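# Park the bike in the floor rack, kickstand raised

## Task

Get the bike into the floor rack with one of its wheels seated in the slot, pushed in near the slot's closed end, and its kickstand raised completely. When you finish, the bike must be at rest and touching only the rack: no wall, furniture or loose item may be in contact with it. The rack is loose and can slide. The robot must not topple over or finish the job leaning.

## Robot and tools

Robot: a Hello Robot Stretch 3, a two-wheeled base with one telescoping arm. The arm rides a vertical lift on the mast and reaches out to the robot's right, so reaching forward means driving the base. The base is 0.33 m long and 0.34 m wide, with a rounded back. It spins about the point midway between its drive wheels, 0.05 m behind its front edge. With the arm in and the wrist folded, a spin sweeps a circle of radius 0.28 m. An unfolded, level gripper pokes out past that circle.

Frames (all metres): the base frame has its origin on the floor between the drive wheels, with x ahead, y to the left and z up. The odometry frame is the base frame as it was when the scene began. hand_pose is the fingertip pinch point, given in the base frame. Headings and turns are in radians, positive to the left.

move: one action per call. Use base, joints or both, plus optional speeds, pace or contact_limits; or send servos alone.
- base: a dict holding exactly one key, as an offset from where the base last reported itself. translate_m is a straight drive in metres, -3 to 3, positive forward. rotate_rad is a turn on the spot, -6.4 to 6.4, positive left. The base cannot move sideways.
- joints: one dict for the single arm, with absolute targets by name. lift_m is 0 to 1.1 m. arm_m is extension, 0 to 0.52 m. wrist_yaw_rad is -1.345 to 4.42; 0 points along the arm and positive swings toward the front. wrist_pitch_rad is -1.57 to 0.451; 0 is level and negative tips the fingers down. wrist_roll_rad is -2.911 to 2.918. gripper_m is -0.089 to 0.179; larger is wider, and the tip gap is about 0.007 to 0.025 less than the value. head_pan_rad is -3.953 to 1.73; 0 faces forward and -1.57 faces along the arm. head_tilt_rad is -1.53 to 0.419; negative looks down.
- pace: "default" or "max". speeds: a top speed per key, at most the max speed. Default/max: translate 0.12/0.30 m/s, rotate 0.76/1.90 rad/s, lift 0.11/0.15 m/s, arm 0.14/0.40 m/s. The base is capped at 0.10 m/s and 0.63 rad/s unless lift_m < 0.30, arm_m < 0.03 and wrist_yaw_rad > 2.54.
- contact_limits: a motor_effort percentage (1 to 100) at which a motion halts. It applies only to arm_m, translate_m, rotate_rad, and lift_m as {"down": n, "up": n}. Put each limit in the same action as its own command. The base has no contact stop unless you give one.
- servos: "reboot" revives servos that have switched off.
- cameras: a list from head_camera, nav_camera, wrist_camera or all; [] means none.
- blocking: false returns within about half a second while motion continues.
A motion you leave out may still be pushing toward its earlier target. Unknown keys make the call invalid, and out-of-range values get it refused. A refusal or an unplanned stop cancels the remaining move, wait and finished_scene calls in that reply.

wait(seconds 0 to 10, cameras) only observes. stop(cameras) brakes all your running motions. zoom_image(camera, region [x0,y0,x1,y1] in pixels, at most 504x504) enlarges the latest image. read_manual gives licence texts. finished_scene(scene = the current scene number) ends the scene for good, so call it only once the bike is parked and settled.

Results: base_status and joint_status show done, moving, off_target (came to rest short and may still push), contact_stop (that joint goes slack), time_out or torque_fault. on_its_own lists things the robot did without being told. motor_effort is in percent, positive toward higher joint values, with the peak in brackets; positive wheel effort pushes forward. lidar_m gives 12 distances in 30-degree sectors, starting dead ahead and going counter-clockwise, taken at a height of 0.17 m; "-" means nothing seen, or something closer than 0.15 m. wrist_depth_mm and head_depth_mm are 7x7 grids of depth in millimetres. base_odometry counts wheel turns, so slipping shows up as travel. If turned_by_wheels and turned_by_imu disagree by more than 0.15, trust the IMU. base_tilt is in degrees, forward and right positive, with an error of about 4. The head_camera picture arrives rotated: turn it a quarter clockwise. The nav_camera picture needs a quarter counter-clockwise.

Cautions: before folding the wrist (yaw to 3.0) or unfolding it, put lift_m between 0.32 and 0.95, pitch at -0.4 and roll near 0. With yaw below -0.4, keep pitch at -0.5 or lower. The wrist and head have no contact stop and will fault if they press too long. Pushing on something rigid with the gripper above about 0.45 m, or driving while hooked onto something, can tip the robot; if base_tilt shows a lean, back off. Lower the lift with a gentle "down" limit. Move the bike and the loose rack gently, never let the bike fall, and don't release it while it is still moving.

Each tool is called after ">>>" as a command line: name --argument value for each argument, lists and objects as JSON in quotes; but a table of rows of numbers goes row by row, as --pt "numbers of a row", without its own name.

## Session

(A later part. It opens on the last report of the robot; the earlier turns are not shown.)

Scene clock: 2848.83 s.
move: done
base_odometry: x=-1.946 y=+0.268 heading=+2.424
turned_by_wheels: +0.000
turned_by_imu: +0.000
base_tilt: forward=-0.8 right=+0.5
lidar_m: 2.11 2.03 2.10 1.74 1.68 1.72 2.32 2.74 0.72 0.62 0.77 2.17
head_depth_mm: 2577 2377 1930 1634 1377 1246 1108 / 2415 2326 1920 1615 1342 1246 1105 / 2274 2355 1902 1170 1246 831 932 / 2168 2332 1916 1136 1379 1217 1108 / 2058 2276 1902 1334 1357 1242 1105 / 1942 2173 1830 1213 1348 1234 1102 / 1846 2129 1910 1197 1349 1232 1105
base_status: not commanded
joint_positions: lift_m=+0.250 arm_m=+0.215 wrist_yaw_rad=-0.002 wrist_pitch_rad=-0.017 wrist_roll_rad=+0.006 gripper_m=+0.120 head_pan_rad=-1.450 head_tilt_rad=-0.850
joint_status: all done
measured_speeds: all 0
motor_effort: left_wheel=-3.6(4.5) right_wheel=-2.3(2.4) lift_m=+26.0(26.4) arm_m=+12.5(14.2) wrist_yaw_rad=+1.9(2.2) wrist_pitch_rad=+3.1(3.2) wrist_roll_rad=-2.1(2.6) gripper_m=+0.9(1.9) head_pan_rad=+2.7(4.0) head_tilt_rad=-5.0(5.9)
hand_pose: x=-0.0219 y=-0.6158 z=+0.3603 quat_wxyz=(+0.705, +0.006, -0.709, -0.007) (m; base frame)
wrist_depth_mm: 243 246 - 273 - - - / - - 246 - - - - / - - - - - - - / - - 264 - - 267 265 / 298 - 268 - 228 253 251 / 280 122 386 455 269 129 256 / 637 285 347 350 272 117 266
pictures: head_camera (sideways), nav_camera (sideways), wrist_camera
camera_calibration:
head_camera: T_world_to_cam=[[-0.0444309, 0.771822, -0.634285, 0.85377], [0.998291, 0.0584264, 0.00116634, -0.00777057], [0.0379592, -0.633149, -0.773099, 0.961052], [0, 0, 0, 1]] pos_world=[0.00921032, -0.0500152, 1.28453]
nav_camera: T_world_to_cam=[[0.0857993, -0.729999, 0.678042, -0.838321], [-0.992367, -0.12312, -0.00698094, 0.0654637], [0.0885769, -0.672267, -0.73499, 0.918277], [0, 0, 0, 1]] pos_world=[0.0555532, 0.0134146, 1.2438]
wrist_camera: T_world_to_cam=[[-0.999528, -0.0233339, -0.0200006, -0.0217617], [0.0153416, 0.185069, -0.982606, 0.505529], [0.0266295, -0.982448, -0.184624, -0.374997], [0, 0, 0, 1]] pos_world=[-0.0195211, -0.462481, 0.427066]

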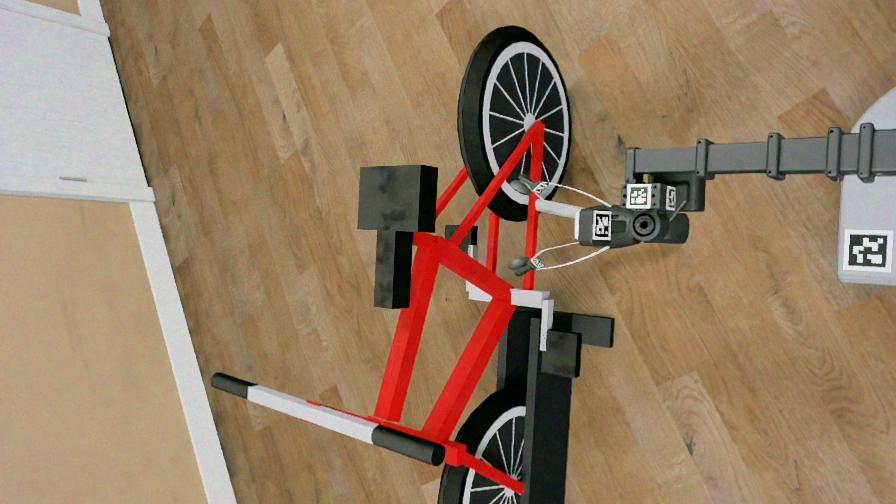

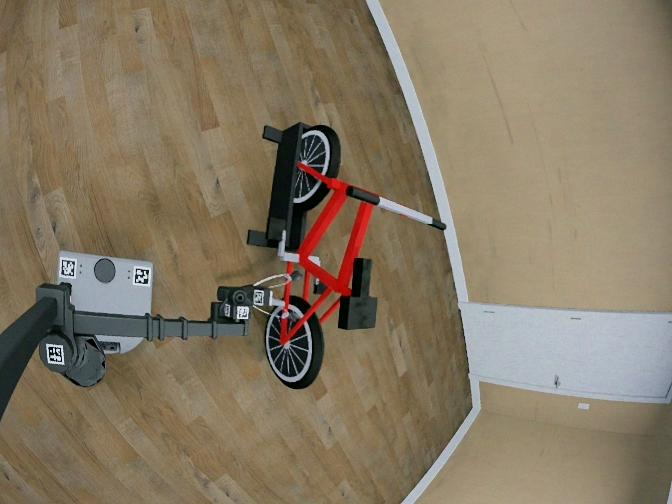

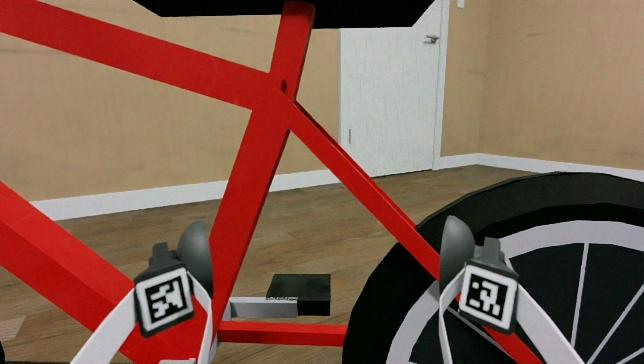

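>>> move --joints '{"lift_m":0.09}' --speeds '{"lift_m":0.06}' --contact_limits '{"lift_m":{"down":20}}'

Scene clock: 2857.67 s.
move: done
base_odometry: x=-1.946 y=+0.268 heading=+2.424
turned_by_wheels: +0.000
turned_by_imu: -0.001
base_tilt: forward=-0.7 right=+0.5
lidar_m: 2.12 2.03 2.09 1.74 1.68 1.72 2.32 2.73 0.72 0.63 0.77 2.17
head_depth_mm: 2571 2360 1929 1614 1381 1241 1114 / 2394 2344 1909 1631 1344 1243 1109 / 2275 2350 1919 1166 1329 984 928 / 2167 2341 1914 1138 1411 1201 1106 / 2071 2257 1903 1330 1353 1238 1104 / 1950 2190 1812 1219 1359 1250 1101 / 1837 2127 1919 1199 1348 1227 1104
base_status: not commanded
joint_positions: lift_m=+0.090 arm_m=+0.215 wrist_yaw_rad=-0.002 wrist_pitch_rad=-0.017 wrist_roll_rad=+0.006 gripper_m=+0.120 head_pan_rad=-1.450 head_tilt_rad=-0.850
joint_status: all done
measured_speeds: all 0
motor_effort: left_wheel=-2.9(4.2) right_wheel=-1.9(2.6) lift_m=+25.9(26.7) arm_m=+11.7(13.1) wrist_yaw_rad=+1.3(2.4) wrist_pitch_rad=+3.0(3.3) wrist_roll_rad=-2.1(2.7) gripper_m=+0.3(1.9) head_pan_rad=+2.3(3.2) head_tilt_rad=-4.2(6.3)
contact_limits: lift_m down 20 (down: maximum 72; up: maximum 65)
hand_pose: x=-0.0219 y=-0.6158 z=+0.2002 quat_wxyz=(+0.705, +0.006, -0.709, -0.007) (m; base frame)
wrist_depth_mm: - - 239 - 239 222 219 / 267 - - - 232 227 225 / 254 259 - - 238 232 232 / - 254 312 316 243 242 237 / 184 193 675 629 212 250 248 / - 123 522 513 187 129 254 / - 111 398 394 265 121 262
pictures: head_camera (sideways), nav_camera (sideways), wrist_camera
camera_calibration:
head_camera: T_world_to_cam=[[-0.0444309, 0.771822, -0.634285, 0.85377], [0.998291, 0.0584264, 0.00116634, -0.00777057], [0.0379592, -0.633149, -0.773099, 0.961052], [0, 0, 0, 1]] pos_world=[0.00921032, -0.0500152, 1.28453]
nav_camera: T_world_to_cam=[[0.0857993, -0.729999, 0.678042, -0.838321], [-0.992367, -0.12312, -0.00698094, 0.0654637], [0.0885769, -0.672267, -0.73499, 0.918277], [0, 0, 0, 1]] pos_world=[0.0555532, 0.0134146, 1.2438]
wrist_camera: T_world_to_cam=[[-0.999528, -0.0233286, -0.0200065, -0.0249578], [0.01534, 0.185377, -0.982548, 0.348438], [0.0266302, -0.98239, -0.184932, -0.404428], [0, 0, 0, 1]] pos_world=[-0.0195211, -0.462481, 0.267066]

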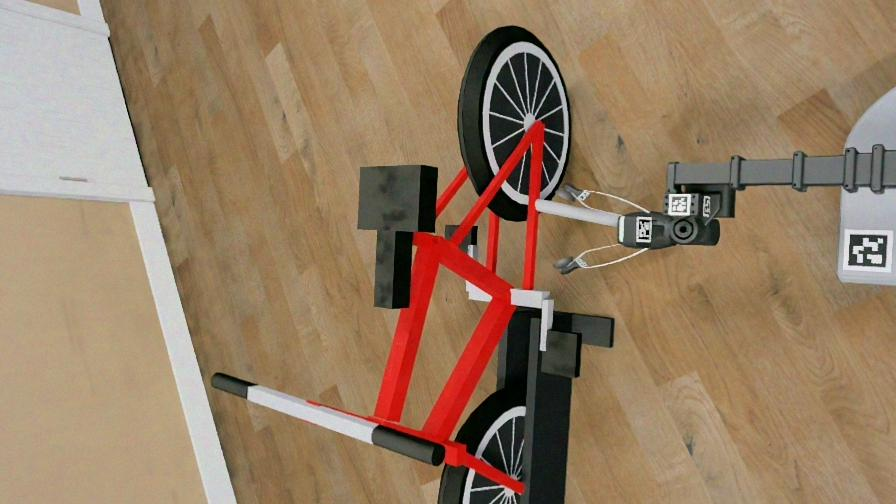

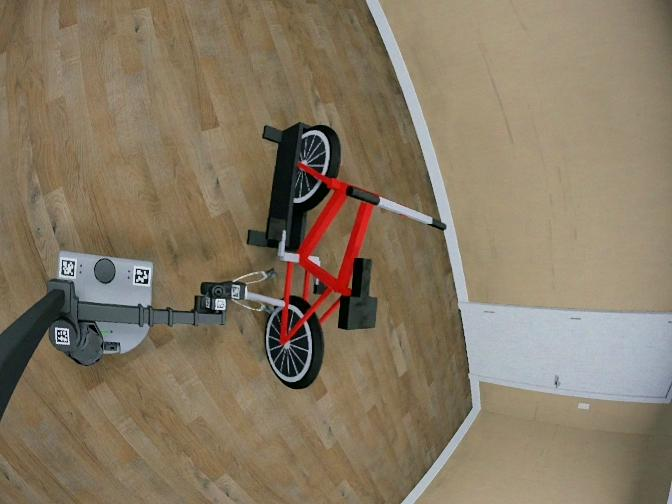

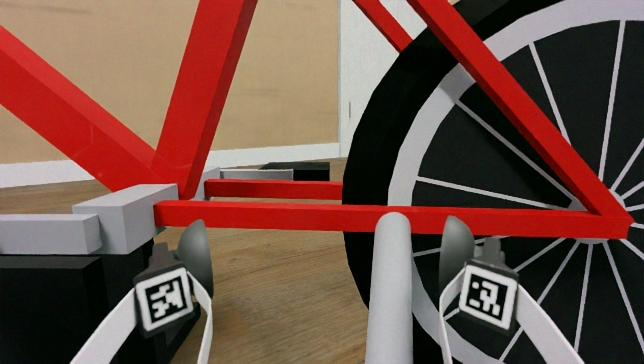

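>>> move --base '{"translate_m":-0.035}'

Scene clock: 2868.90 s.
move: done
base_odometry: x=-1.920 y=+0.245 heading=+2.424
turned_by_wheels: +0.000
turned_by_imu: -0.001
base_tilt: forward=-0.9 right=+0.5
lidar_m: 2.15 2.06 2.12 1.72 1.66 1.71 2.30 2.71 0.72 0.70 0.79 2.18
head_depth_mm: 2612 2332 1922 1631 1394 1249 1111 / 2462 2354 1924 1629 1350 1242 1111 / 2308 2356 1923 1197 1346 982 927 / 2225 2323 1912 1100 1356 1199 1106 / 2084 2275 1907 1235 1353 1241 1108 / 1982 2187 1866 1277 1360 1240 1107 / 1860 2118 1913 1169 1350 1235 1100
base_status: done
joint_positions: lift_m=+0.090 arm_m=+0.215 wrist_yaw_rad=-0.002 wrist_pitch_rad=-0.017 wrist_roll_rad=+0.006 gripper_m=+0.120 head_pan_rad=-1.450 head_tilt_rad=-0.850
joint_status: not commanded
measured_speeds: all 0
motor_effort: left_wheel=-4.6(8.3) right_wheel=-3.1(6.6) lift_m=+31.8(33.4) arm_m=+9.5(11.0) wrist_yaw_rad=+2.1(2.3) wrist_pitch_rad=+3.0(3.2) wrist_roll_rad=-2.4(2.5) gripper_m=+1.8(1.8) head_pan_rad=+1.3(2.8) head_tilt_rad=-4.2(5.9)
contact_limits: lift_m down 20 (down: maximum 72; up: maximum 65)
hand_pose: x=-0.0219 y=-0.6158 z=+0.2002 quat_wxyz=(+0.705, +0.006, -0.709, -0.007) (m; base frame)
wrist_depth_mm: - - - - 223 222 220 / - 246 - - 229 226 224 / 255 254 - 246 236 232 233 / 256 258 356 250 243 239 237 / 199 318 689 252 253 249 246 / - 122 512 258 259 129 253 / - 359 397 265 267 121 262
pictures: head_camera (sideways), nav_camera (sideways), wrist_camera
camera_calibration:
head_camera: T_world_to_cam=[[-0.0444309, 0.771822, -0.634285, 0.85377], [0.998291, 0.0584264, 0.00116634, -0.00777057], [0.0379592, -0.633149, -0.773099, 0.961052], [0, 0, 0, 1]] pos_world=[0.00921032, -0.0500152, 1.28453]
nav_camera: T_world_to_cam=[[0.0857993, -0.729999, 0.678042, -0.838321], [-0.992367, -0.12312, -0.00698094, 0.0654637], [0.0885769, -0.672267, -0.73499, 0.918277], [0, 0, 0, 1]] pos_world=[0.0555532, 0.0134146, 1.2438]
wrist_camera: T_world_to_cam=[[-0.999528, -0.0233286, -0.0200065, -0.0249578], [0.01534, 0.185377, -0.982548, 0.348438], [0.0266302, -0.98239, -0.184932, -0.404428], [0, 0, 0, 1]] pos_world=[-0.0195211, -0.462481, 0.267066]

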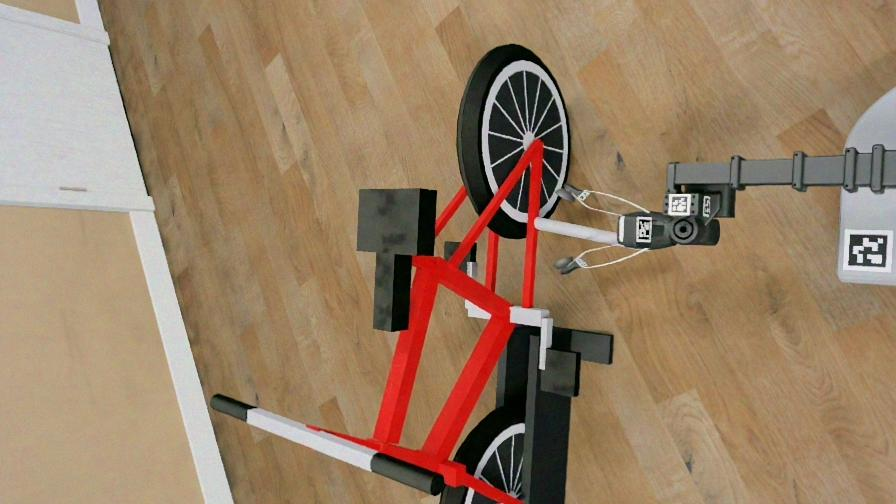

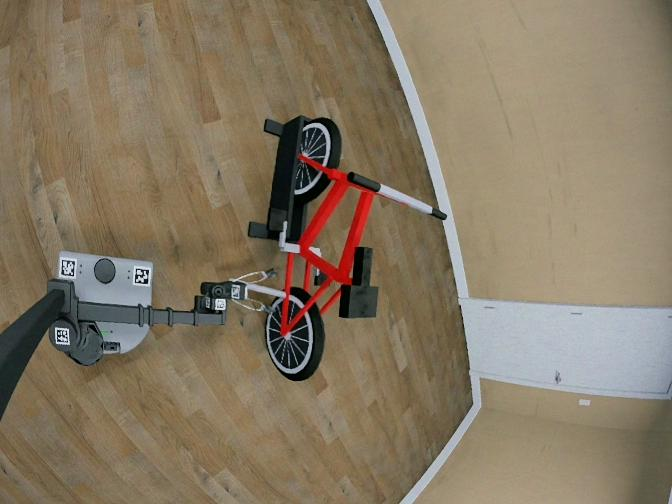

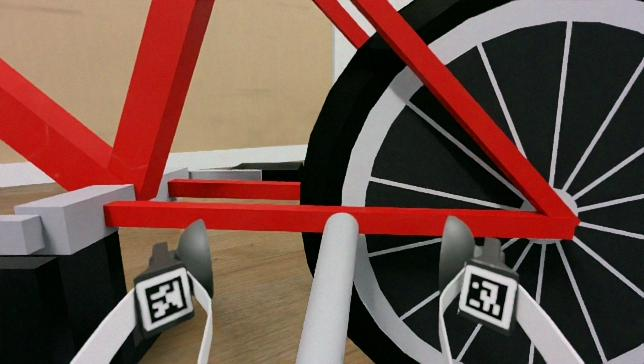

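>>> move --joints '{"lift_m":0.02}' --speeds '{"lift_m":0.05}' --contact_limits '{"lift_m":{"down":20}}'

Scene clock: 2874.40 s.
move: done
base_odometry: x=-1.920 y=+0.245 heading=+2.424
turned_by_wheels: +0.000
turned_by_imu: -0.001
base_tilt: forward=-0.8 right=+0.5
lidar_m: 2.15 2.06 2.12 1.72 1.66 1.70 2.30 2.71 0.73 0.71 0.79 2.18
head_depth_mm: 2613 2357 1949 1632 1385 1247 1110 / 2444 2367 1914 1623 1332 1238 1112 / 2288 2335 1911 1191 1343 1196 944 / 2171 2357 1911 1099 1382 1196 1109 / 2081 2262 1917 1229 1345 1244 1112 / 1957 2197 1864 1272 1351 1242 1108 / 1870 2136 1908 1170 1352 1234 1106
base_status: not commanded
joint_positions: lift_m=+0.020 arm_m=+0.215 wrist_yaw_rad=-0.002 wrist_pitch_rad=-0.017 wrist_roll_rad=+0.006 gripper_m=+0.120 head_pan_rad=-1.450 head_tilt_rad=-0.850
joint_status: all done
measured_speeds: all 0
motor_effort: left_wheel=-4.9(5.2) right_wheel=-2.7(3.2) lift_m=+23.4(28.8) arm_m=+8.0(9.1) wrist_yaw_rad=+1.8(2.4) wrist_pitch_rad=+3.0(3.2) wrist_roll_rad=-2.2(2.5) gripper_m=+0.4(1.5) head_pan_rad=+0.7(2.5) head_tilt_rad=-3.4(5.4)
contact_limits: lift_m down 20 (down: maximum 72; up: maximum 65)
hand_pose: x=-0.0219 y=-0.6158 z=+0.1302 quat_wxyz=(+0.705, +0.006, -0.709, -0.007) (m; base frame)
wrist_depth_mm: - 238 - 231 222 202 219 / 241 251 - 232 229 226 222 / - - - 204 238 235 231 / 299 967 982 171 243 239 238 / 310 546 542 250 250 246 244 / - 123 380 276 256 129 253 / - 271 294 279 279 266 276
pictures: head_camera (sideways), nav_camera (sideways), wrist_camera
camera_calibration:
head_camera: T_world_to_cam=[[-0.0444309, 0.771822, -0.634285, 0.85377], [0.998291, 0.0584264, 0.00116634, -0.00777057], [0.0379592, -0.633149, -0.773099, 0.961052], [0, 0, 0, 1]] pos_world=[0.00921032, -0.0500152, 1.28453]
nav_camera: T_world_to_cam=[[0.0857993, -0.729999, 0.678042, -0.838321], [-0.992367, -0.12312, -0.00698094, 0.0654637], [0.0885769, -0.672267, -0.73499, 0.918277], [0, 0, 0, 1]] pos_world=[0.0555532, 0.0134146, 1.2438]
wrist_camera: T_world_to_cam=[[-0.999528, -0.0233257, -0.020012, -0.0263559], [0.0153433, 0.185474, -0.982529, 0.2797], [0.0266299, -0.982372, -0.185028, -0.417346], [0, 0, 0, 1]] pos_world=[-0.0195211, -0.462481, 0.197065]

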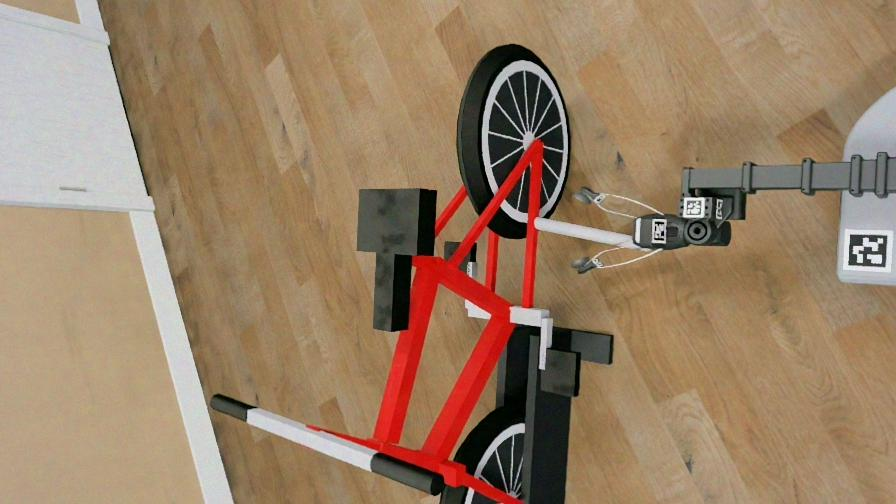

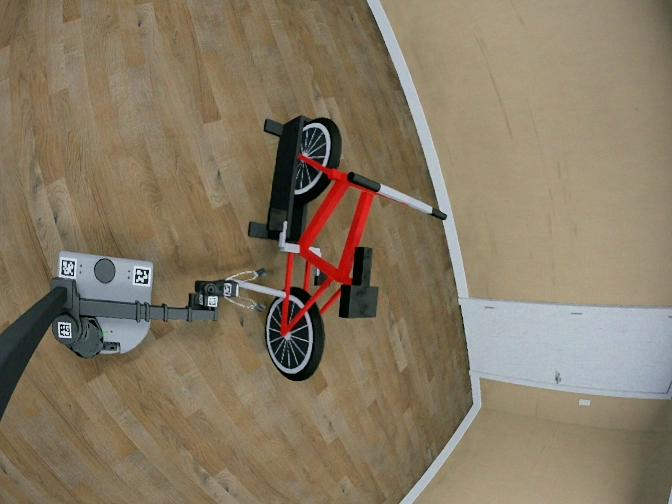

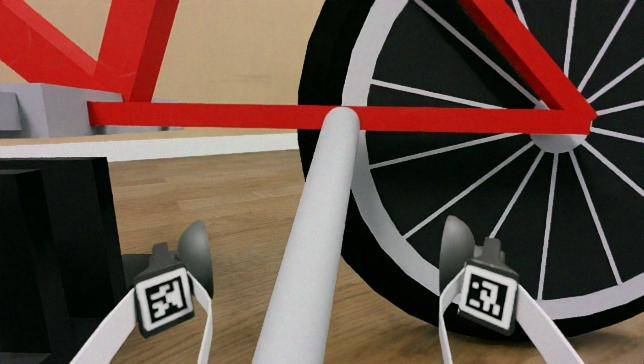

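>>> move --joints '{"lift_m":0.033}' --cameras '[]'

>>> move --joints '{"gripper_m":-0.03}'

Scene clock: 2889.67 s.
move: done
base_odometry: x=-1.920 y=+0.245 heading=+2.424
turned_by_wheels: +0.000
turned_by_imu: -0.001
base_tilt: forward=-0.8 right=+0.5
lidar_m: 2.15 2.06 2.12 1.72 1.66 1.71 2.30 2.71 0.73 0.71 0.79 2.18
head_depth_mm: 2617 2340 1920 1639 1383 1239 1113 / 2453 2356 1919 1626 1341 1242 1108 / 2287 2332 1932 1191 1340 1183 945 / 2205 2325 1903 1100 1375 1202 1112 / 2078 2288 1913 1242 1354 1235 1107 / 1981 2192 1860 1267 1347 1238 1108 / 1875 2114 1897 1169 1355 1235 1109
base_status: not commanded
joint_positions: lift_m=+0.033 arm_m=+0.215 wrist_yaw_rad=-0.002 wrist_pitch_rad=-0.018 wrist_roll_rad=+0.006 gripper_m=+0.120 head_pan_rad=-1.450 head_tilt_rad=-0.850
joint_status: all done
measured_speeds: all 0
motor_effort: left_wheel=-4.8(5.1) right_wheel=-2.1(3.3) lift_m=+32.6(34.4) arm_m=+6.2(7.5) wrist_yaw_rad=+1.7(2.3) wrist_pitch_rad=+3.1(3.2) wrist_roll_rad=-1.9(2.4) gripper_m=-0.3(1.1) head_pan_rad=+0.4(2.1) head_tilt_rad=-4.8(5.1)
hand_pose: x=-0.0219 y=-0.6158 z=+0.1431 quat_wxyz=(+0.705, +0.006, -0.709, -0.007) (m; base frame)
wrist_depth_mm: - 237 - 237 223 219 220 / 244 246 - 233 228 225 225 / 189 260 - 234 233 230 230 / 301 - - 241 243 241 239 / 308 543 582 168 248 247 245 / - 123 408 258 258 129 252 / - 288 313 297 295 260 262
pictures: none
No camera images: "cameras" was empty.

Scene clock: 2891.70 s.
move: done
base_odometry: x=-1.920 y=+0.245 heading=+2.423
turned_by_wheels: +0.000
turned_by_imu: +0.000
base_tilt: forward=-0.8 right=+0.5
lidar_m: 2.15 2.06 2.12 1.72 1.66 1.70 2.30 2.71 0.73 2.21 0.78 2.19
head_depth_mm: 2599 2354 1925 1633 1384 1246 1118 / 2476 2363 1917 1619 1337 1236 1109 / 2285 2340 1927 1193 1360 1181 945 / 2185 2350 1915 1109 1398 1202 1101 / 2056 2285 1908 1300 1358 1237 1109 / 1977 2201 1858 1238 1355 1236 1101 / 1866 2117 1910 1163 1343 1236 1107
base_status: not commanded
joint_positions: lift_m=+0.033 arm_m=+0.215 wrist_yaw_rad=-0.007 wrist_pitch_rad=-0.019 wrist_roll_rad=+0.006 gripper_m=-0.029 head_pan_rad=-1.450 head_tilt_rad=-0.850
joint_status: all done
measured_speeds: all 0
motor_effort: left_wheel=-5.1(5.2) right_wheel=-2.4(3.3) lift_m=+31.4(33.7) arm_m=+5.4(6.8) wrist_yaw_rad=+6.2(6.2) wrist_pitch_rad=+3.4(3.4) wrist_roll_rad=-2.3(2.4) gripper_m=-26.6(99.3) head_pan_rad=+1.0(2.0) head_tilt_rad=-4.2(5.3)
hand_pose: x=-0.0231 y=-0.6157 z=+0.1428 quat_wxyz=(+0.705, +0.005, -0.709, -0.009) (m; base frame)
wrist_depth_mm: - 238 - - 222 208 220 / 242 246 - 233 229 226 224 / 183 247 - 237 233 232 231 / 298 - - 253 243 242 239 / 304 537 581 154 249 248 245 / - 387 129 133 131 255 253 / - 313 285 - 284 263 265
pictures: head_camera (sideways), nav_camera (sideways), wrist_camera
camera_calibration:
head_camera: T_world_to_cam=[[-0.0444309, 0.771822, -0.634285, 0.85377], [0.998291, 0.0584264, 0.00116634, -0.00777057], [0.0379592, -0.633149, -0.773099, 0.961052], [0, 0, 0, 1]] pos_world=[0.00921032, -0.0500152, 1.28453]
nav_camera: T_world_to_cam=[[0.0857993, -0.729999, 0.678042, -0.838321], [-0.992367, -0.12312, -0.00698094, 0.0654637], [0.0885769, -0.672267, -0.73499, 0.918277], [0, 0, 0, 1]] pos_world=[0.0555532, 0.0134146, 1.2438]
wrist_camera: T_world_to_cam=[[-0.999628, -0.0185103, -0.0200437, -0.0243839], [0.0162319, 0.18701, -0.982224, 0.292966], [0.0219297, -0.982184, -0.18664, -0.414751], [0, 0, 0, 1]] pos_world=[-0.0200349, -0.4626, 0.209861]

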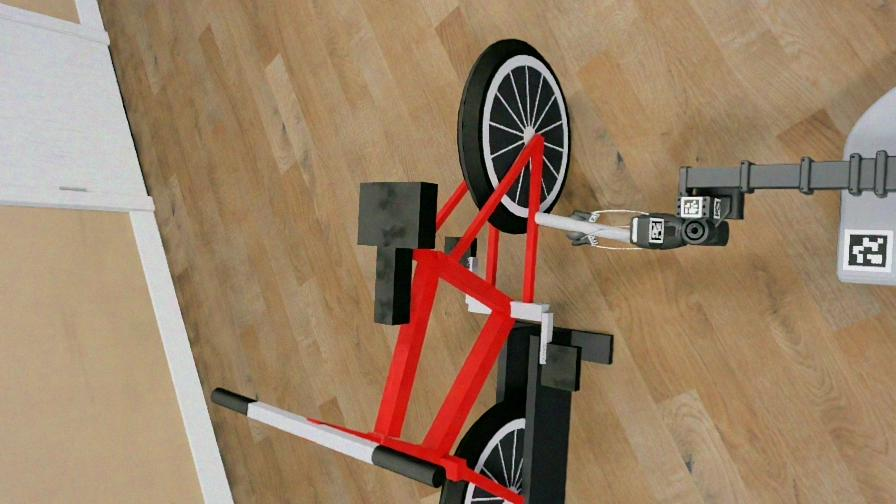

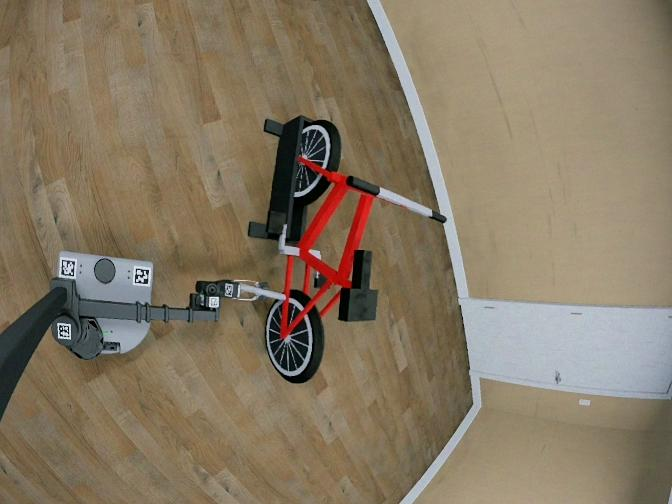

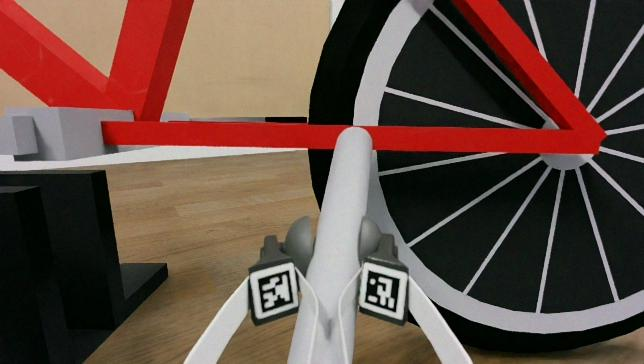

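>>> move --joints '{"wrist_roll_rad":-0.5}' --speeds '{"wrist_roll_rad":0.5}' --cameras '[]'

>>> move --joints '{"wrist_roll_rad":-1.0}' --speeds '{"wrist_roll_rad":0.5}'

Scene clock: 2900.33 s.
move: off_target
base_odometry: x=-1.920 y=+0.245 heading=+2.423
turned_by_wheels: +0.000
turned_by_imu: -0.001
base_tilt: forward=-0.8 right=+0.5
lidar_m: 2.15 2.06 2.12 1.72 1.66 1.70 2.29 2.71 0.73 2.21 0.78 2.18
head_depth_mm: 2622 2343 1927 1627 1383 1240 1111 / 2430 2368 1928 1631 1336 1234 1119 / 2317 2357 1908 1165 1351 1184 944 / 2193 2325 1913 1086 1385 1195 1113 / 2067 2263 1907 1293 1359 1236 1107 / 1970 2184 1866 1204 1354 1230 1105 / 1861 2120 1918 1184 1350 1233 1106
base_status: not commanded
joint_positions: lift_m=+0.033 arm_m=+0.215 wrist_yaw_rad=-0.020 wrist_pitch_rad=-0.036 wrist_roll_rad=-0.455 gripper_m=-0.029 head_pan_rad=-1.450 head_tilt_rad=-0.850
joint_status: wrist_roll_rad off_target (ended at -0.455, target -0.500)
measured_speeds: all 0
on_its_own: wrist_yaw_rad is at rest, and its effort (+17.6) is outside its rest range (-9 to +9)
motor_effort: left_wheel=-4.1(5.0) right_wheel=-0.8(2.7) lift_m=+26.6(29.0) arm_m=+3.9(4.9) wrist_yaw_rad=+17.6(17.7) wrist_pitch_rad=+6.4(6.5) wrist_roll_rad=-14.7(15.4) gripper_m=-23.5(26.1) head_pan_rad=-0.2(1.1) head_tilt_rad=-4.5(4.7)
hand_pose: x=-0.0265 y=-0.6151 z=+0.1385 quat_wxyz=(+0.848, +0.010, -0.529, -0.018) (m; base frame)
wrist_depth_mm: 272 182 - - - 218 213 / 278 - - - 229 222 219 / 291 628 - 256 231 230 224 / 301 441 601 622 236 238 232 / 288 336 423 158 246 248 241 / 241 273 129 131 131 255 253 / 207 228 243 120 265 264 262
pictures: none
No camera images: "cameras" was empty.

Scene clock: 2902.73 s.
move: off_target
base_odometry: x=-1.920 y=+0.245 heading=+2.423
turned_by_wheels: +0.000
turned_by_imu: -0.001
base_tilt: forward=-0.8 right=+0.5
lidar_m: 2.15 2.05 2.12 1.72 1.66 1.70 2.29 2.71 0.73 2.21 0.77 2.18
head_depth_mm: 2632 2368 1936 1627 1373 1242 1107 / 2454 2379 1919 1635 1339 1239 1114 / 2302 2337 1933 1156 1323 1180 945 / 2184 2350 1921 1082 1379 1197 1112 / 2067 2278 1913 1286 1353 1241 1107 / 1964 2201 1867 1189 1347 1236 1108 / 1862 2122 1903 1189 1353 1239 1105
base_status: not commanded
joint_positions: lift_m=+0.033 arm_m=+0.215 wrist_yaw_rad=-0.121 wrist_pitch_rad=-0.051 wrist_roll_rad=-0.921 gripper_m=-0.029 head_pan_rad=-1.450 head_tilt_rad=-0.850
joint_status: wrist_roll_rad off_target (ended at -0.921, target -1.000)
measured_speeds: all 0
on_its_own: wrist_yaw_rad is held at -0.070, not at your +0.000, by its stall guard, which is still easing
motor_effort: left_wheel=-7.9(7.9) right_wheel=+5.5(6.8) lift_m=+25.6(28.0) arm_m=+3.0(4.9) wrist_yaw_rad=+44.5(50.5) wrist_pitch_rad=+9.3(9.5) wrist_roll_rad=-26.2(34.0) gripper_m=-25.8(25.9) head_pan_rad=-0.6(0.9) head_tilt_rad=-3.3(5.5)
hand_pose: x=-0.0521 y=-0.6128 z=+0.1346 quat_wxyz=(+0.945, +0.005, -0.320, -0.066) (m; base frame)
wrist_depth_mm: 270 519 - - - - - / 289 411 816 - - 236 226 / 254 346 574 - 234 229 228 / 221 288 442 257 238 240 235 / 199 252 327 171 257 250 253 / 185 222 129 - 130 241 265 / 169 191 - - 125 278 -
pictures: head_camera (sideways), nav_camera (sideways), wrist_camera
camera_calibration:
head_camera: T_world_to_cam=[[-0.0444309, 0.771822, -0.634285, 0.85377], [0.998291, 0.0584264, 0.00116634, -0.00777057], [0.0379592, -0.633149, -0.773099, 0.961052], [0, 0, 0, 1]] pos_world=[0.00921032, -0.0500152, 1.28453]
nav_camera: T_world_to_cam=[[0.0857993, -0.729999, 0.678042, -0.838321], [-0.992367, -0.12312, -0.00698094, 0.0654637], [0.0885769, -0.672267, -0.73499, 0.918277], [0, 0, 0, 1]] pos_world=[0.0555532, 0.0134146, 1.2438]
wrist_camera: T_world_to_cam=[[-0.619134, 0.00827776, 0.785242, -0.125549], [-0.749653, 0.291566, -0.594146, 0.256849], [-0.233868, -0.956515, -0.174313, -0.411984], [0, 0, 0, 1]] pos_world=[0.0184664, -0.467918, 0.179379]

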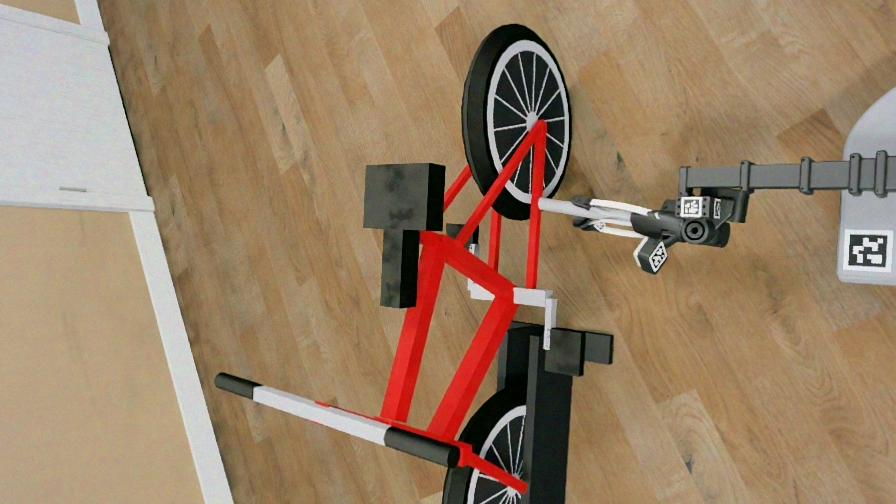

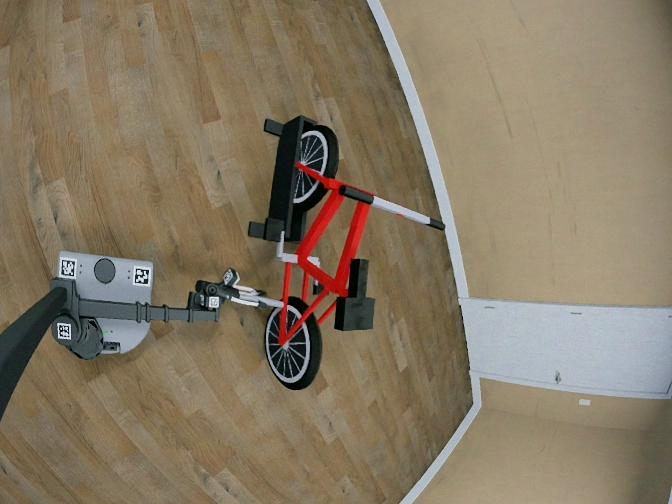

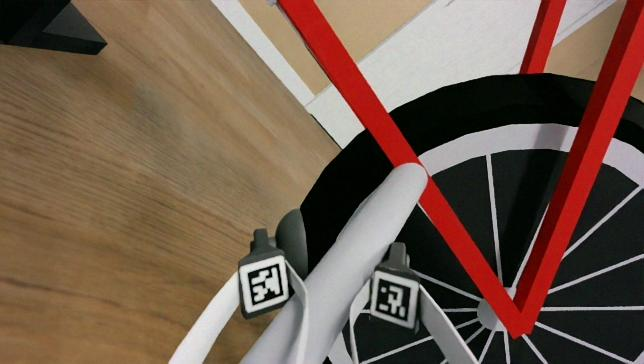

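>>> move --base '{"translate_m":-0.03}' --joints '{"wrist_yaw_rad":0.0, "wrist_roll_rad":-1.35}' --speeds '{"wrist_roll_rad":0.4, "translate_m":0.04}'

Scene clock: 2912.30 s.
move: off_target
base_odometry: x=-1.897 y=+0.225 heading=+2.423
turned_by_wheels: +0.000
turned_by_imu: -0.002
base_tilt: forward=-0.8 right=+0.5
lidar_m: 2.17 2.08 2.15 1.71 1.64 1.68 2.28 2.68 0.72 0.64 0.79 0.99
head_depth_mm: 2634 2380 1905 1636 1408 1250 1113 / 2443 2365 1917 1623 1336 1242 1105 / 2326 2355 1922 1591 1340 1181 941 / 2194 2352 1923 1104 1356 1176 1103 / 2080 2254 1924 1173 1378 1241 1111 / 1984 2209 1895 1323 1354 1242 1101 / 1896 2116 1823 1130 1349 1237 1107
base_status: done
joint_positions: lift_m=+0.033 arm_m=+0.215 wrist_yaw_rad=-0.067 wrist_pitch_rad=-0.045 wrist_roll_rad=-1.301 gripper_m=-0.029 head_pan_rad=-1.450 head_tilt_rad=-0.850
joint_status: wrist_yaw_rad off_target (ended at -0.067, target +0.000); wrist_roll_rad off_target (ended at -1.301, target -1.350)
measured_speeds: all 0
on_its_own: wrist_yaw_rad is held at -0.049, not at your +0.000, by its stall guard, which is not easing now; wrist_yaw_rad is at rest, and its effort (+15.7) is outside its rest range (-9 to +9)
motor_effort: left_wheel=-10.4(19.7) right_wheel=+6.0(12.1) lift_m=+33.0(34.8) arm_m=+0.3(1.7) wrist_yaw_rad=+15.7(76.2) wrist_pitch_rad=+8.1(10.6) wrist_roll_rad=-16.6(35.6) gripper_m=-25.1(26.4) head_pan_rad=-0.3(1.7) head_tilt_rad=-2.6(5.9)
hand_pose: x=-0.0384 y=-0.6143 z=+0.1363 quat_wxyz=(+0.990, +0.018, -0.135, -0.036) (m; base frame)
wrist_depth_mm: 209 297 578 - - - - / 200 276 522 - - - - / 193 262 453 246 227 224 226 / 185 245 352 240 231 231 212 / 176 227 291 162 241 237 234 / 169 216 130 132 129 245 242 / 161 193 121 - 258 258 254
pictures: head_camera (sideways), nav_camera (sideways), wrist_camera
camera_calibration:
head_camera: T_world_to_cam=[[-0.0444309, 0.771822, -0.634285, 0.85377], [0.998291, 0.0584264, 0.00116634, -0.00777057], [0.0379592, -0.633149, -0.773099, 0.961052], [0, 0, 0, 1]] pos_world=[0.00921032, -0.0500152, 1.28453]
nav_camera: T_world_to_cam=[[0.0857993, -0.729999, 0.678042, -0.838321], [-0.992367, -0.12312, -0.00698094, 0.0654637], [0.0885769, -0.672267, -0.73499, 0.918277], [0, 0, 0, 1]] pos_world=[0.0555532, 0.0134146, 1.2438]
wrist_camera: T_world_to_cam=[[-0.283266, -0.0501497, 0.957729, -0.164963], [-0.93355, 0.243134, -0.263383, 0.186646], [-0.219648, -0.968696, -0.115689, -0.424968], [0, 0, 0, 1]] pos_world=[0.0341718, -0.465317, 0.157985]

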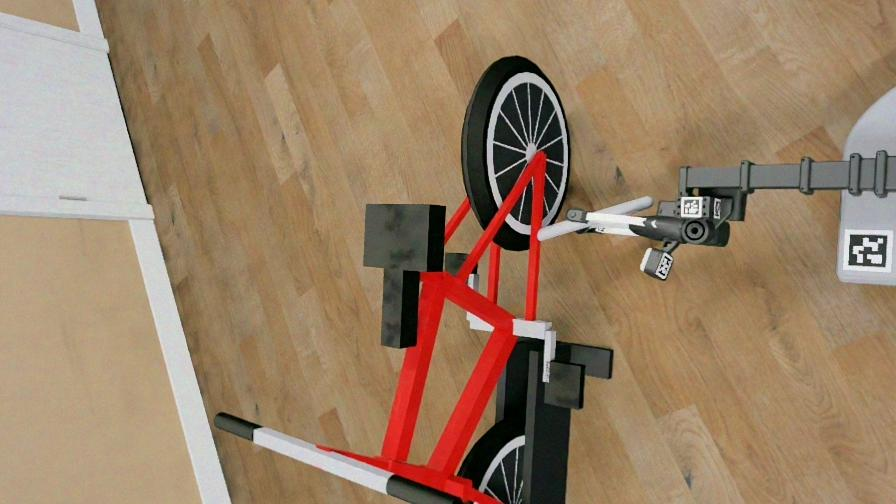

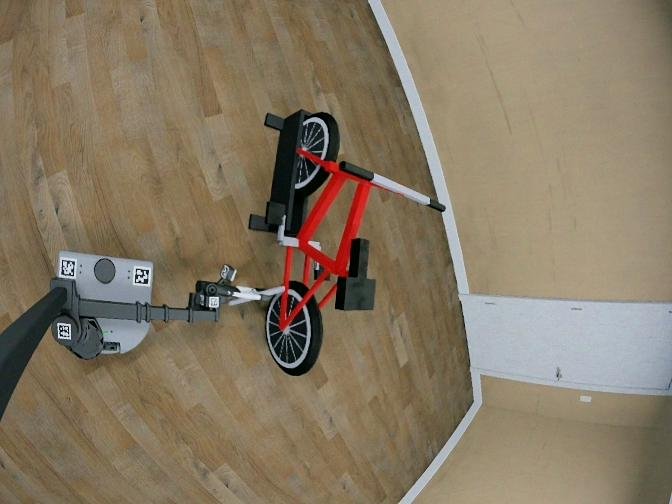

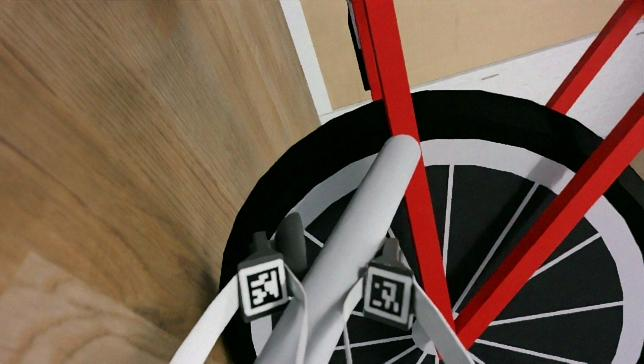

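>>> move --base '{"translate_m":-0.035}' --joints '{"wrist_yaw_rad":0.0, "wrist_roll_rad":-1.8, "lift_m":0.05}' --speeds '{"wrist_roll_rad":0.4, "translate_m":0.04, "lift_m":0.02}'

Scene clock: 2918.57 s.
move: off_target
base_odometry: x=-1.871 y=+0.202 heading=+2.422
turned_by_wheels: -0.001
turned_by_imu: -0.002
base_tilt: forward=-0.9 right=+0.5
lidar_m: 2.21 2.11 2.18 1.69 1.62 1.67 2.24 2.65 0.71 0.63 0.81 0.99
head_depth_mm: 2693 2366 1918 1626 1413 1252 1111 / 2495 2357 1917 1624 1360 1242 1113 / 2350 2347 1921 1619 1333 1093 943 / 2237 2314 1907 1162 1330 1179 1104 / 2109 2287 1896 1113 1382 1240 1114 / 2004 2219 1909 1324 1352 1237 1104 / 1901 2141 1855 1172 1358 1231 1104
base_status: done
joint_positions: lift_m=+0.050 arm_m=+0.215 wrist_yaw_rad=-0.036 wrist_pitch_rad=-0.022 wrist_roll_rad=-1.770 gripper_m=-0.029 head_pan_rad=-1.450 head_tilt_rad=-0.850
joint_status: wrist_yaw_rad off_target (ended at -0.036, target +0.000); wrist_roll_rad off_target (ended at -1.770, target -1.800); the others done
measured_speeds: all 0
on_its_own: wrist_yaw_rad is at rest, and its effort (+31.7) is outside its rest range (-9 to +9)
motor_effort: left_wheel=-16.7(16.7) right_wheel=+15.6(16.1) lift_m=+27.0(44.7) arm_m=-21.2(22.0) wrist_yaw_rad=+31.7(43.7) wrist_pitch_rad=+4.0(10.6) wrist_roll_rad=-9.9(26.3) gripper_m=-20.9(25.2) head_pan_rad=+0.6(2.1) head_tilt_rad=-4.0(4.5)
hand_pose: x=-0.0305 y=-0.6155 z=+0.1590 quat_wxyz=(+0.995, +0.013, +0.100, -0.017) (m; base frame)
wrist_depth_mm: 172 225 380 - 322 - - / 178 235 408 873 235 - - / 185 250 241 228 222 - - / 191 248 238 233 227 224 - / 195 250 244 181 232 229 207 / 201 257 129 132 212 215 - / 210 266 - 252 219 244 -
pictures: head_camera (sideways), nav_camera (sideways), wrist_camera
camera_calibration:
head_camera: T_world_to_cam=[[-0.0444309, 0.771822, -0.634285, 0.85377], [0.998291, 0.0584264, 0.00116634, -0.00777057], [0.0379592, -0.633149, -0.773099, 0.961052], [0, 0, 0, 1]] pos_world=[0.00921032, -0.0500152, 1.28453]
nav_camera: T_world_to_cam=[[0.0857993, -0.729999, 0.678042, -0.838321], [-0.992367, -0.12312, -0.00698094, 0.0654637], [0.0885769, -0.672267, -0.73499, 0.918277], [0, 0, 0, 1]] pos_world=[0.0555532, 0.0134146, 1.2438]
wrist_camera: T_world_to_cam=[[0.183035, -0.0551453, 0.981558, -0.177018], [-0.961416, 0.198532, 0.190433, 0.0997977], [-0.205372, -0.978542, -0.0166792, -0.443066], [0, 0, 0, 1]] pos_world=[0.0373541, -0.463134, 0.147359]

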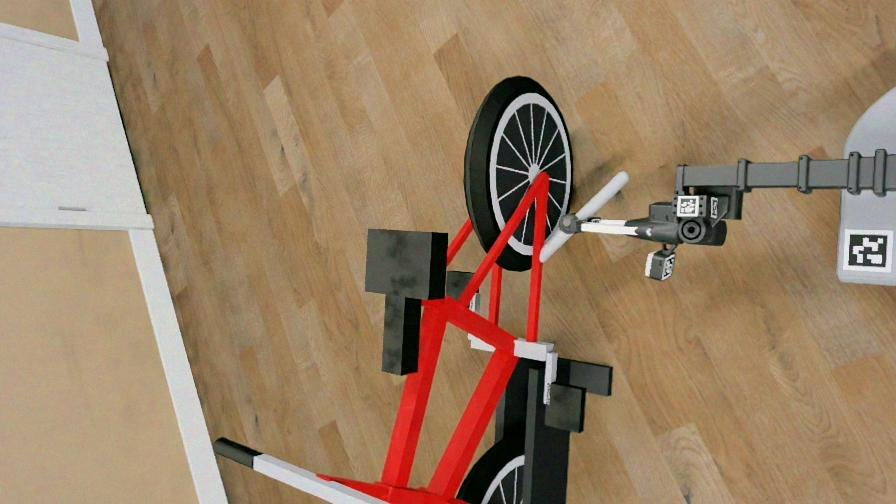

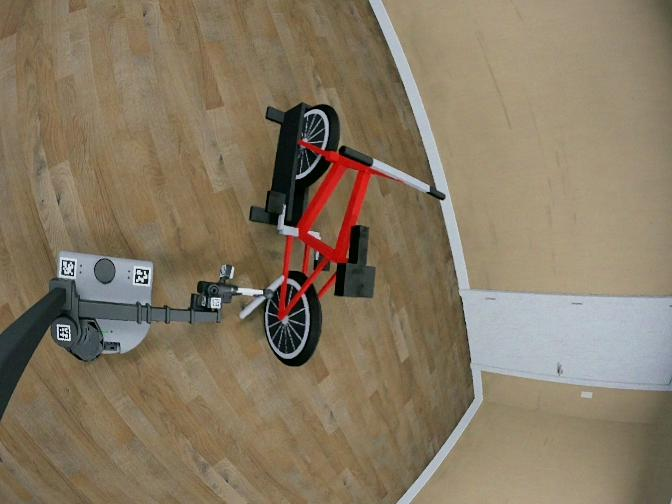

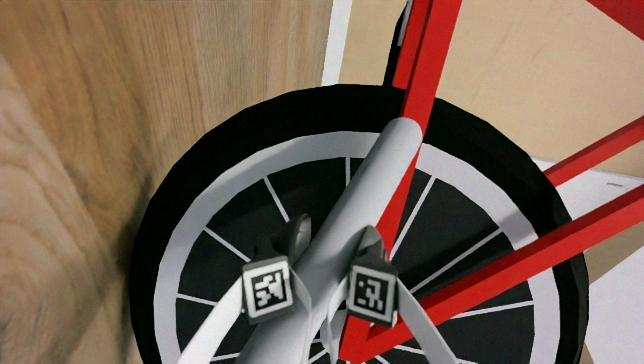

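>>> move --base '{"translate_m":-0.035}' --joints '{"wrist_yaw_rad":0.0, "wrist_roll_rad":-2.2, "lift_m":0.065, "arm_m":0.225}' --speeds '{"wrist_roll_rad":0.4, "translate_m":0.04, "lift_m":0.02, "arm_m":0.02}'

Scene clock: 2925.50 s.
move: off_target
base_odometry: x=-1.844 y=+0.179 heading=+2.422
turned_by_wheels: +0.000
turned_by_imu: -0.001
base_tilt: forward=-0.8 right=+0.6
lidar_m: 2.24 2.14 2.21 1.67 1.61 1.65 2.21 2.62 0.67 0.61 0.60 1.02
head_depth_mm: 2743 2373 1923 1632 1405 1245 1111 / 2491 2370 1918 1633 1357 1239 1112 / 2367 2352 1921 1621 1273 1021 927 / 2225 2323 1914 1553 1222 1199 1111 / 2128 2325 1918 1014 1374 1238 1108 / 2009 2240 1926 1562 1310 1243 1107 / 1920 2144 1868 1582 1336 1235 1106
base_status: done
joint_positions: lift_m=+0.065 arm_m=+0.225 wrist_yaw_rad=-0.042 wrist_pitch_rad=-0.013 wrist_roll_rad=-2.167 gripper_m=-0.029 head_pan_rad=-1.450 head_tilt_rad=-0.850
joint_status: wrist_yaw_rad off_target (ended at -0.042, target +0.000); wrist_roll_rad off_target (ended at -2.167, target -2.200); the others done
measured_speeds: all 0
on_its_own: wrist_yaw_rad is held at -0.053, not at your +0.000, by its stall guard, which is not easing now; wrist_yaw_rad is at rest, and its effort (-9.5) is outside its rest range (-9 to +9)
motor_effort: left_wheel=-4.5(10.0) right_wheel=-2.4(8.9) lift_m=+22.9(39.2) arm_m=+17.9(18.7) wrist_yaw_rad=-9.5(25.0) wrist_pitch_rad=+2.2(3.7) wrist_roll_rad=-11.3(11.4) gripper_m=-18.9(23.0) head_pan_rad=-1.0(2.5) head_tilt_rad=-3.8(4.3)
hand_pose: x=-0.0319 y=-0.6253 z=+0.1764 quat_wxyz=(+0.956, +0.013, +0.294, -0.018) (m; base frame)
wrist_depth_mm: 165 211 294 504 - - - / 184 228 203 192 186 - - / 203 219 205 192 - 185 - / 227 220 205 195 180 177 - / 238 222 206 155 183 175 - / 237 224 208 131 182 176 216 / 314 227 - 168 161 156 147
pictures: head_camera (sideways), nav_camera (sideways), wrist_camera
camera_calibration:
head_camera: T_world_to_cam=[[-0.0444309, 0.771822, -0.634285, 0.85377], [0.998291, 0.0584264, 0.00116634, -0.00777057], [0.0379592, -0.633149, -0.773099, 0.961052], [0, 0, 0, 1]] pos_world=[0.00921032, -0.0500152, 1.28453]
nav_camera: T_world_to_cam=[[0.0857993, -0.729999, 0.678042, -0.838321], [-0.992367, -0.12312, -0.00698094, 0.0654637], [0.0885769, -0.672267, -0.73499, 0.918277], [0, 0, 0, 1]] pos_world=[0.0555532, 0.0134146, 1.2438]
wrist_camera: T_world_to_cam=[[0.547746, -0.0600285, 0.834489, -0.159927], [-0.813453, 0.195005, 0.547966, 0.0365076], [-0.195623, -0.978964, 0.0579828, -0.465794], [0, 0, 0, 1]] pos_world=[0.0261762, -0.472715, 0.14046]

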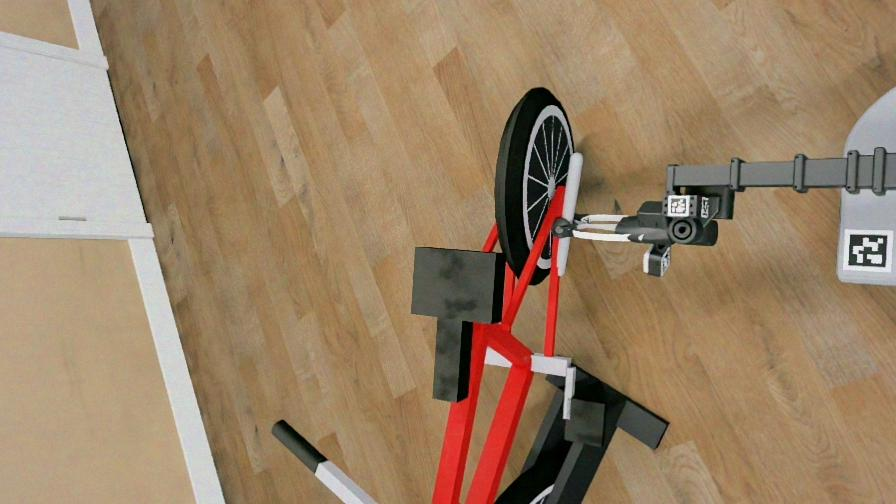

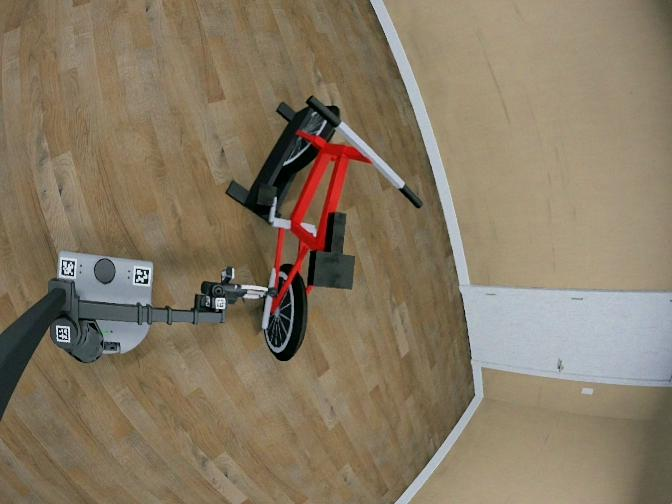

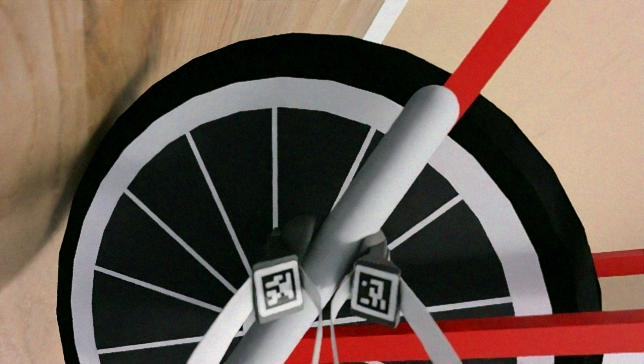

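>>> move --joints '{"head_pan_rad":-1.0, "head_tilt_rad":-0.7}' --cameras '["head_camera","nav_camera"]'

Scene clock: 2931.87 s.
move: done
base_odometry: x=-1.844 y=+0.179 heading=+2.422
turned_by_wheels: +0.000
turned_by_imu: -0.001
base_tilt: forward=-0.8 right=+0.5
lidar_m: 2.24 2.14 2.22 1.67 1.61 1.65 2.22 2.63 0.67 0.61 0.60 1.02
head_depth_mm: 1888 2171 2330 1858 1500 1078 1145 / 1889 2148 2350 1871 913 1241 982 / 1868 2153 2335 1863 1209 1283 1152 / 1874 2136 2302 1804 1293 1276 1146 / 1864 2130 2309 1864 1294 1321 1143 / 1858 2126 2279 1865 1500 1327 1148 / 1851 2106 2261 1862 1548 1314 1152
base_status: not commanded
joint_positions: lift_m=+0.065 arm_m=+0.225 wrist_yaw_rad=-0.043 wrist_pitch_rad=-0.013 wrist_roll_rad=-2.167 gripper_m=-0.029 head_pan_rad=-0.990 head_tilt_rad=-0.702
joint_status: all done
measured_speeds: all 0
on_its_own: wrist_yaw_rad is held at -0.053, not at your +0.000, by its stall guard, which is not easing now
motor_effort: left_wheel=-4.8(5.4) right_wheel=-2.1(2.7) lift_m=+22.1(22.8) arm_m=+23.0(23.3) wrist_yaw_rad=-9.1(9.8) wrist_pitch_rad=+2.1(2.3) wrist_roll_rad=-11.3(11.6) gripper_m=-18.9(20.2) head_pan_rad=+1.5(5.1) head_tilt_rad=+1.9(3.1)
hand_pose: x=-0.0320 y=-0.6257 z=+0.1764 quat_wxyz=(+0.956, +0.013, +0.294, -0.018) (m; base frame)
wrist_depth_mm: 166 209 298 551 - - - / 184 228 203 192 185 - - / 203 219 204 192 - 185 - / 227 218 205 197 181 175 - / 239 221 205 155 183 174 - / 236 225 208 132 181 176 216 / 327 226 - 168 161 155 147
pictures: head_camera (sideways), nav_camera (sideways)
camera_calibration:
head_camera: T_world_to_cam=[[-0.326192, 0.586623, -0.741264, 0.994855], [0.86827, 0.495982, 0.0104303, -0.0190389], [0.373772, -0.640216, -0.671132, 0.826354], [0, 0, 0, 1]] pos_world=[0.0321761, -0.0451169, 1.29224]
nav_camera: T_world_to_cam=[[0.341388, -0.525679, 0.779177, -0.971692], [-0.834157, -0.551487, -0.00658904, 0.0639076], [0.43317, -0.647706, -0.62677, 0.775437], [0, 0, 0, 1]] pos_world=[0.049137, 0.0267018, 1.24356]

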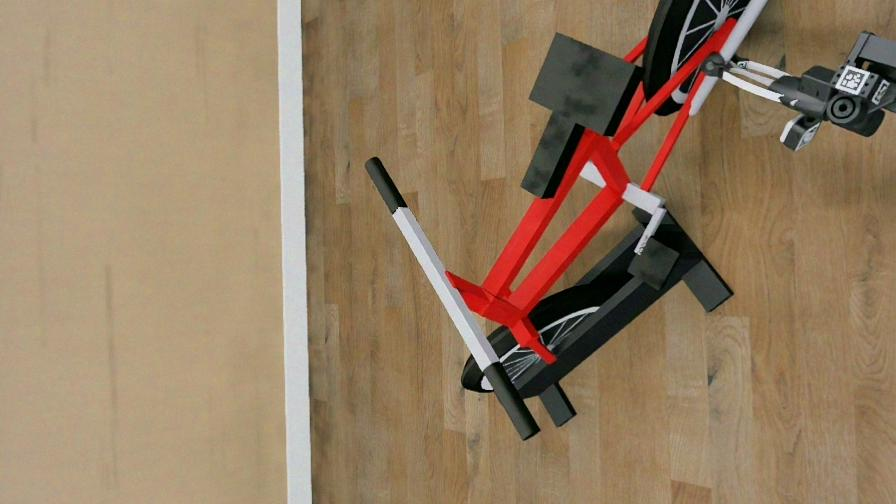

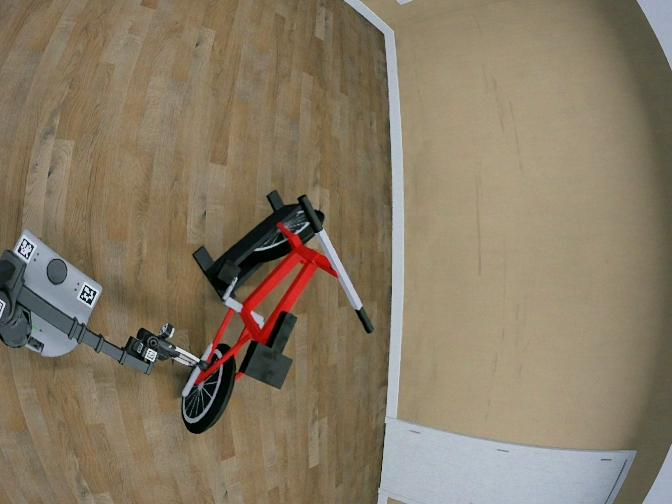

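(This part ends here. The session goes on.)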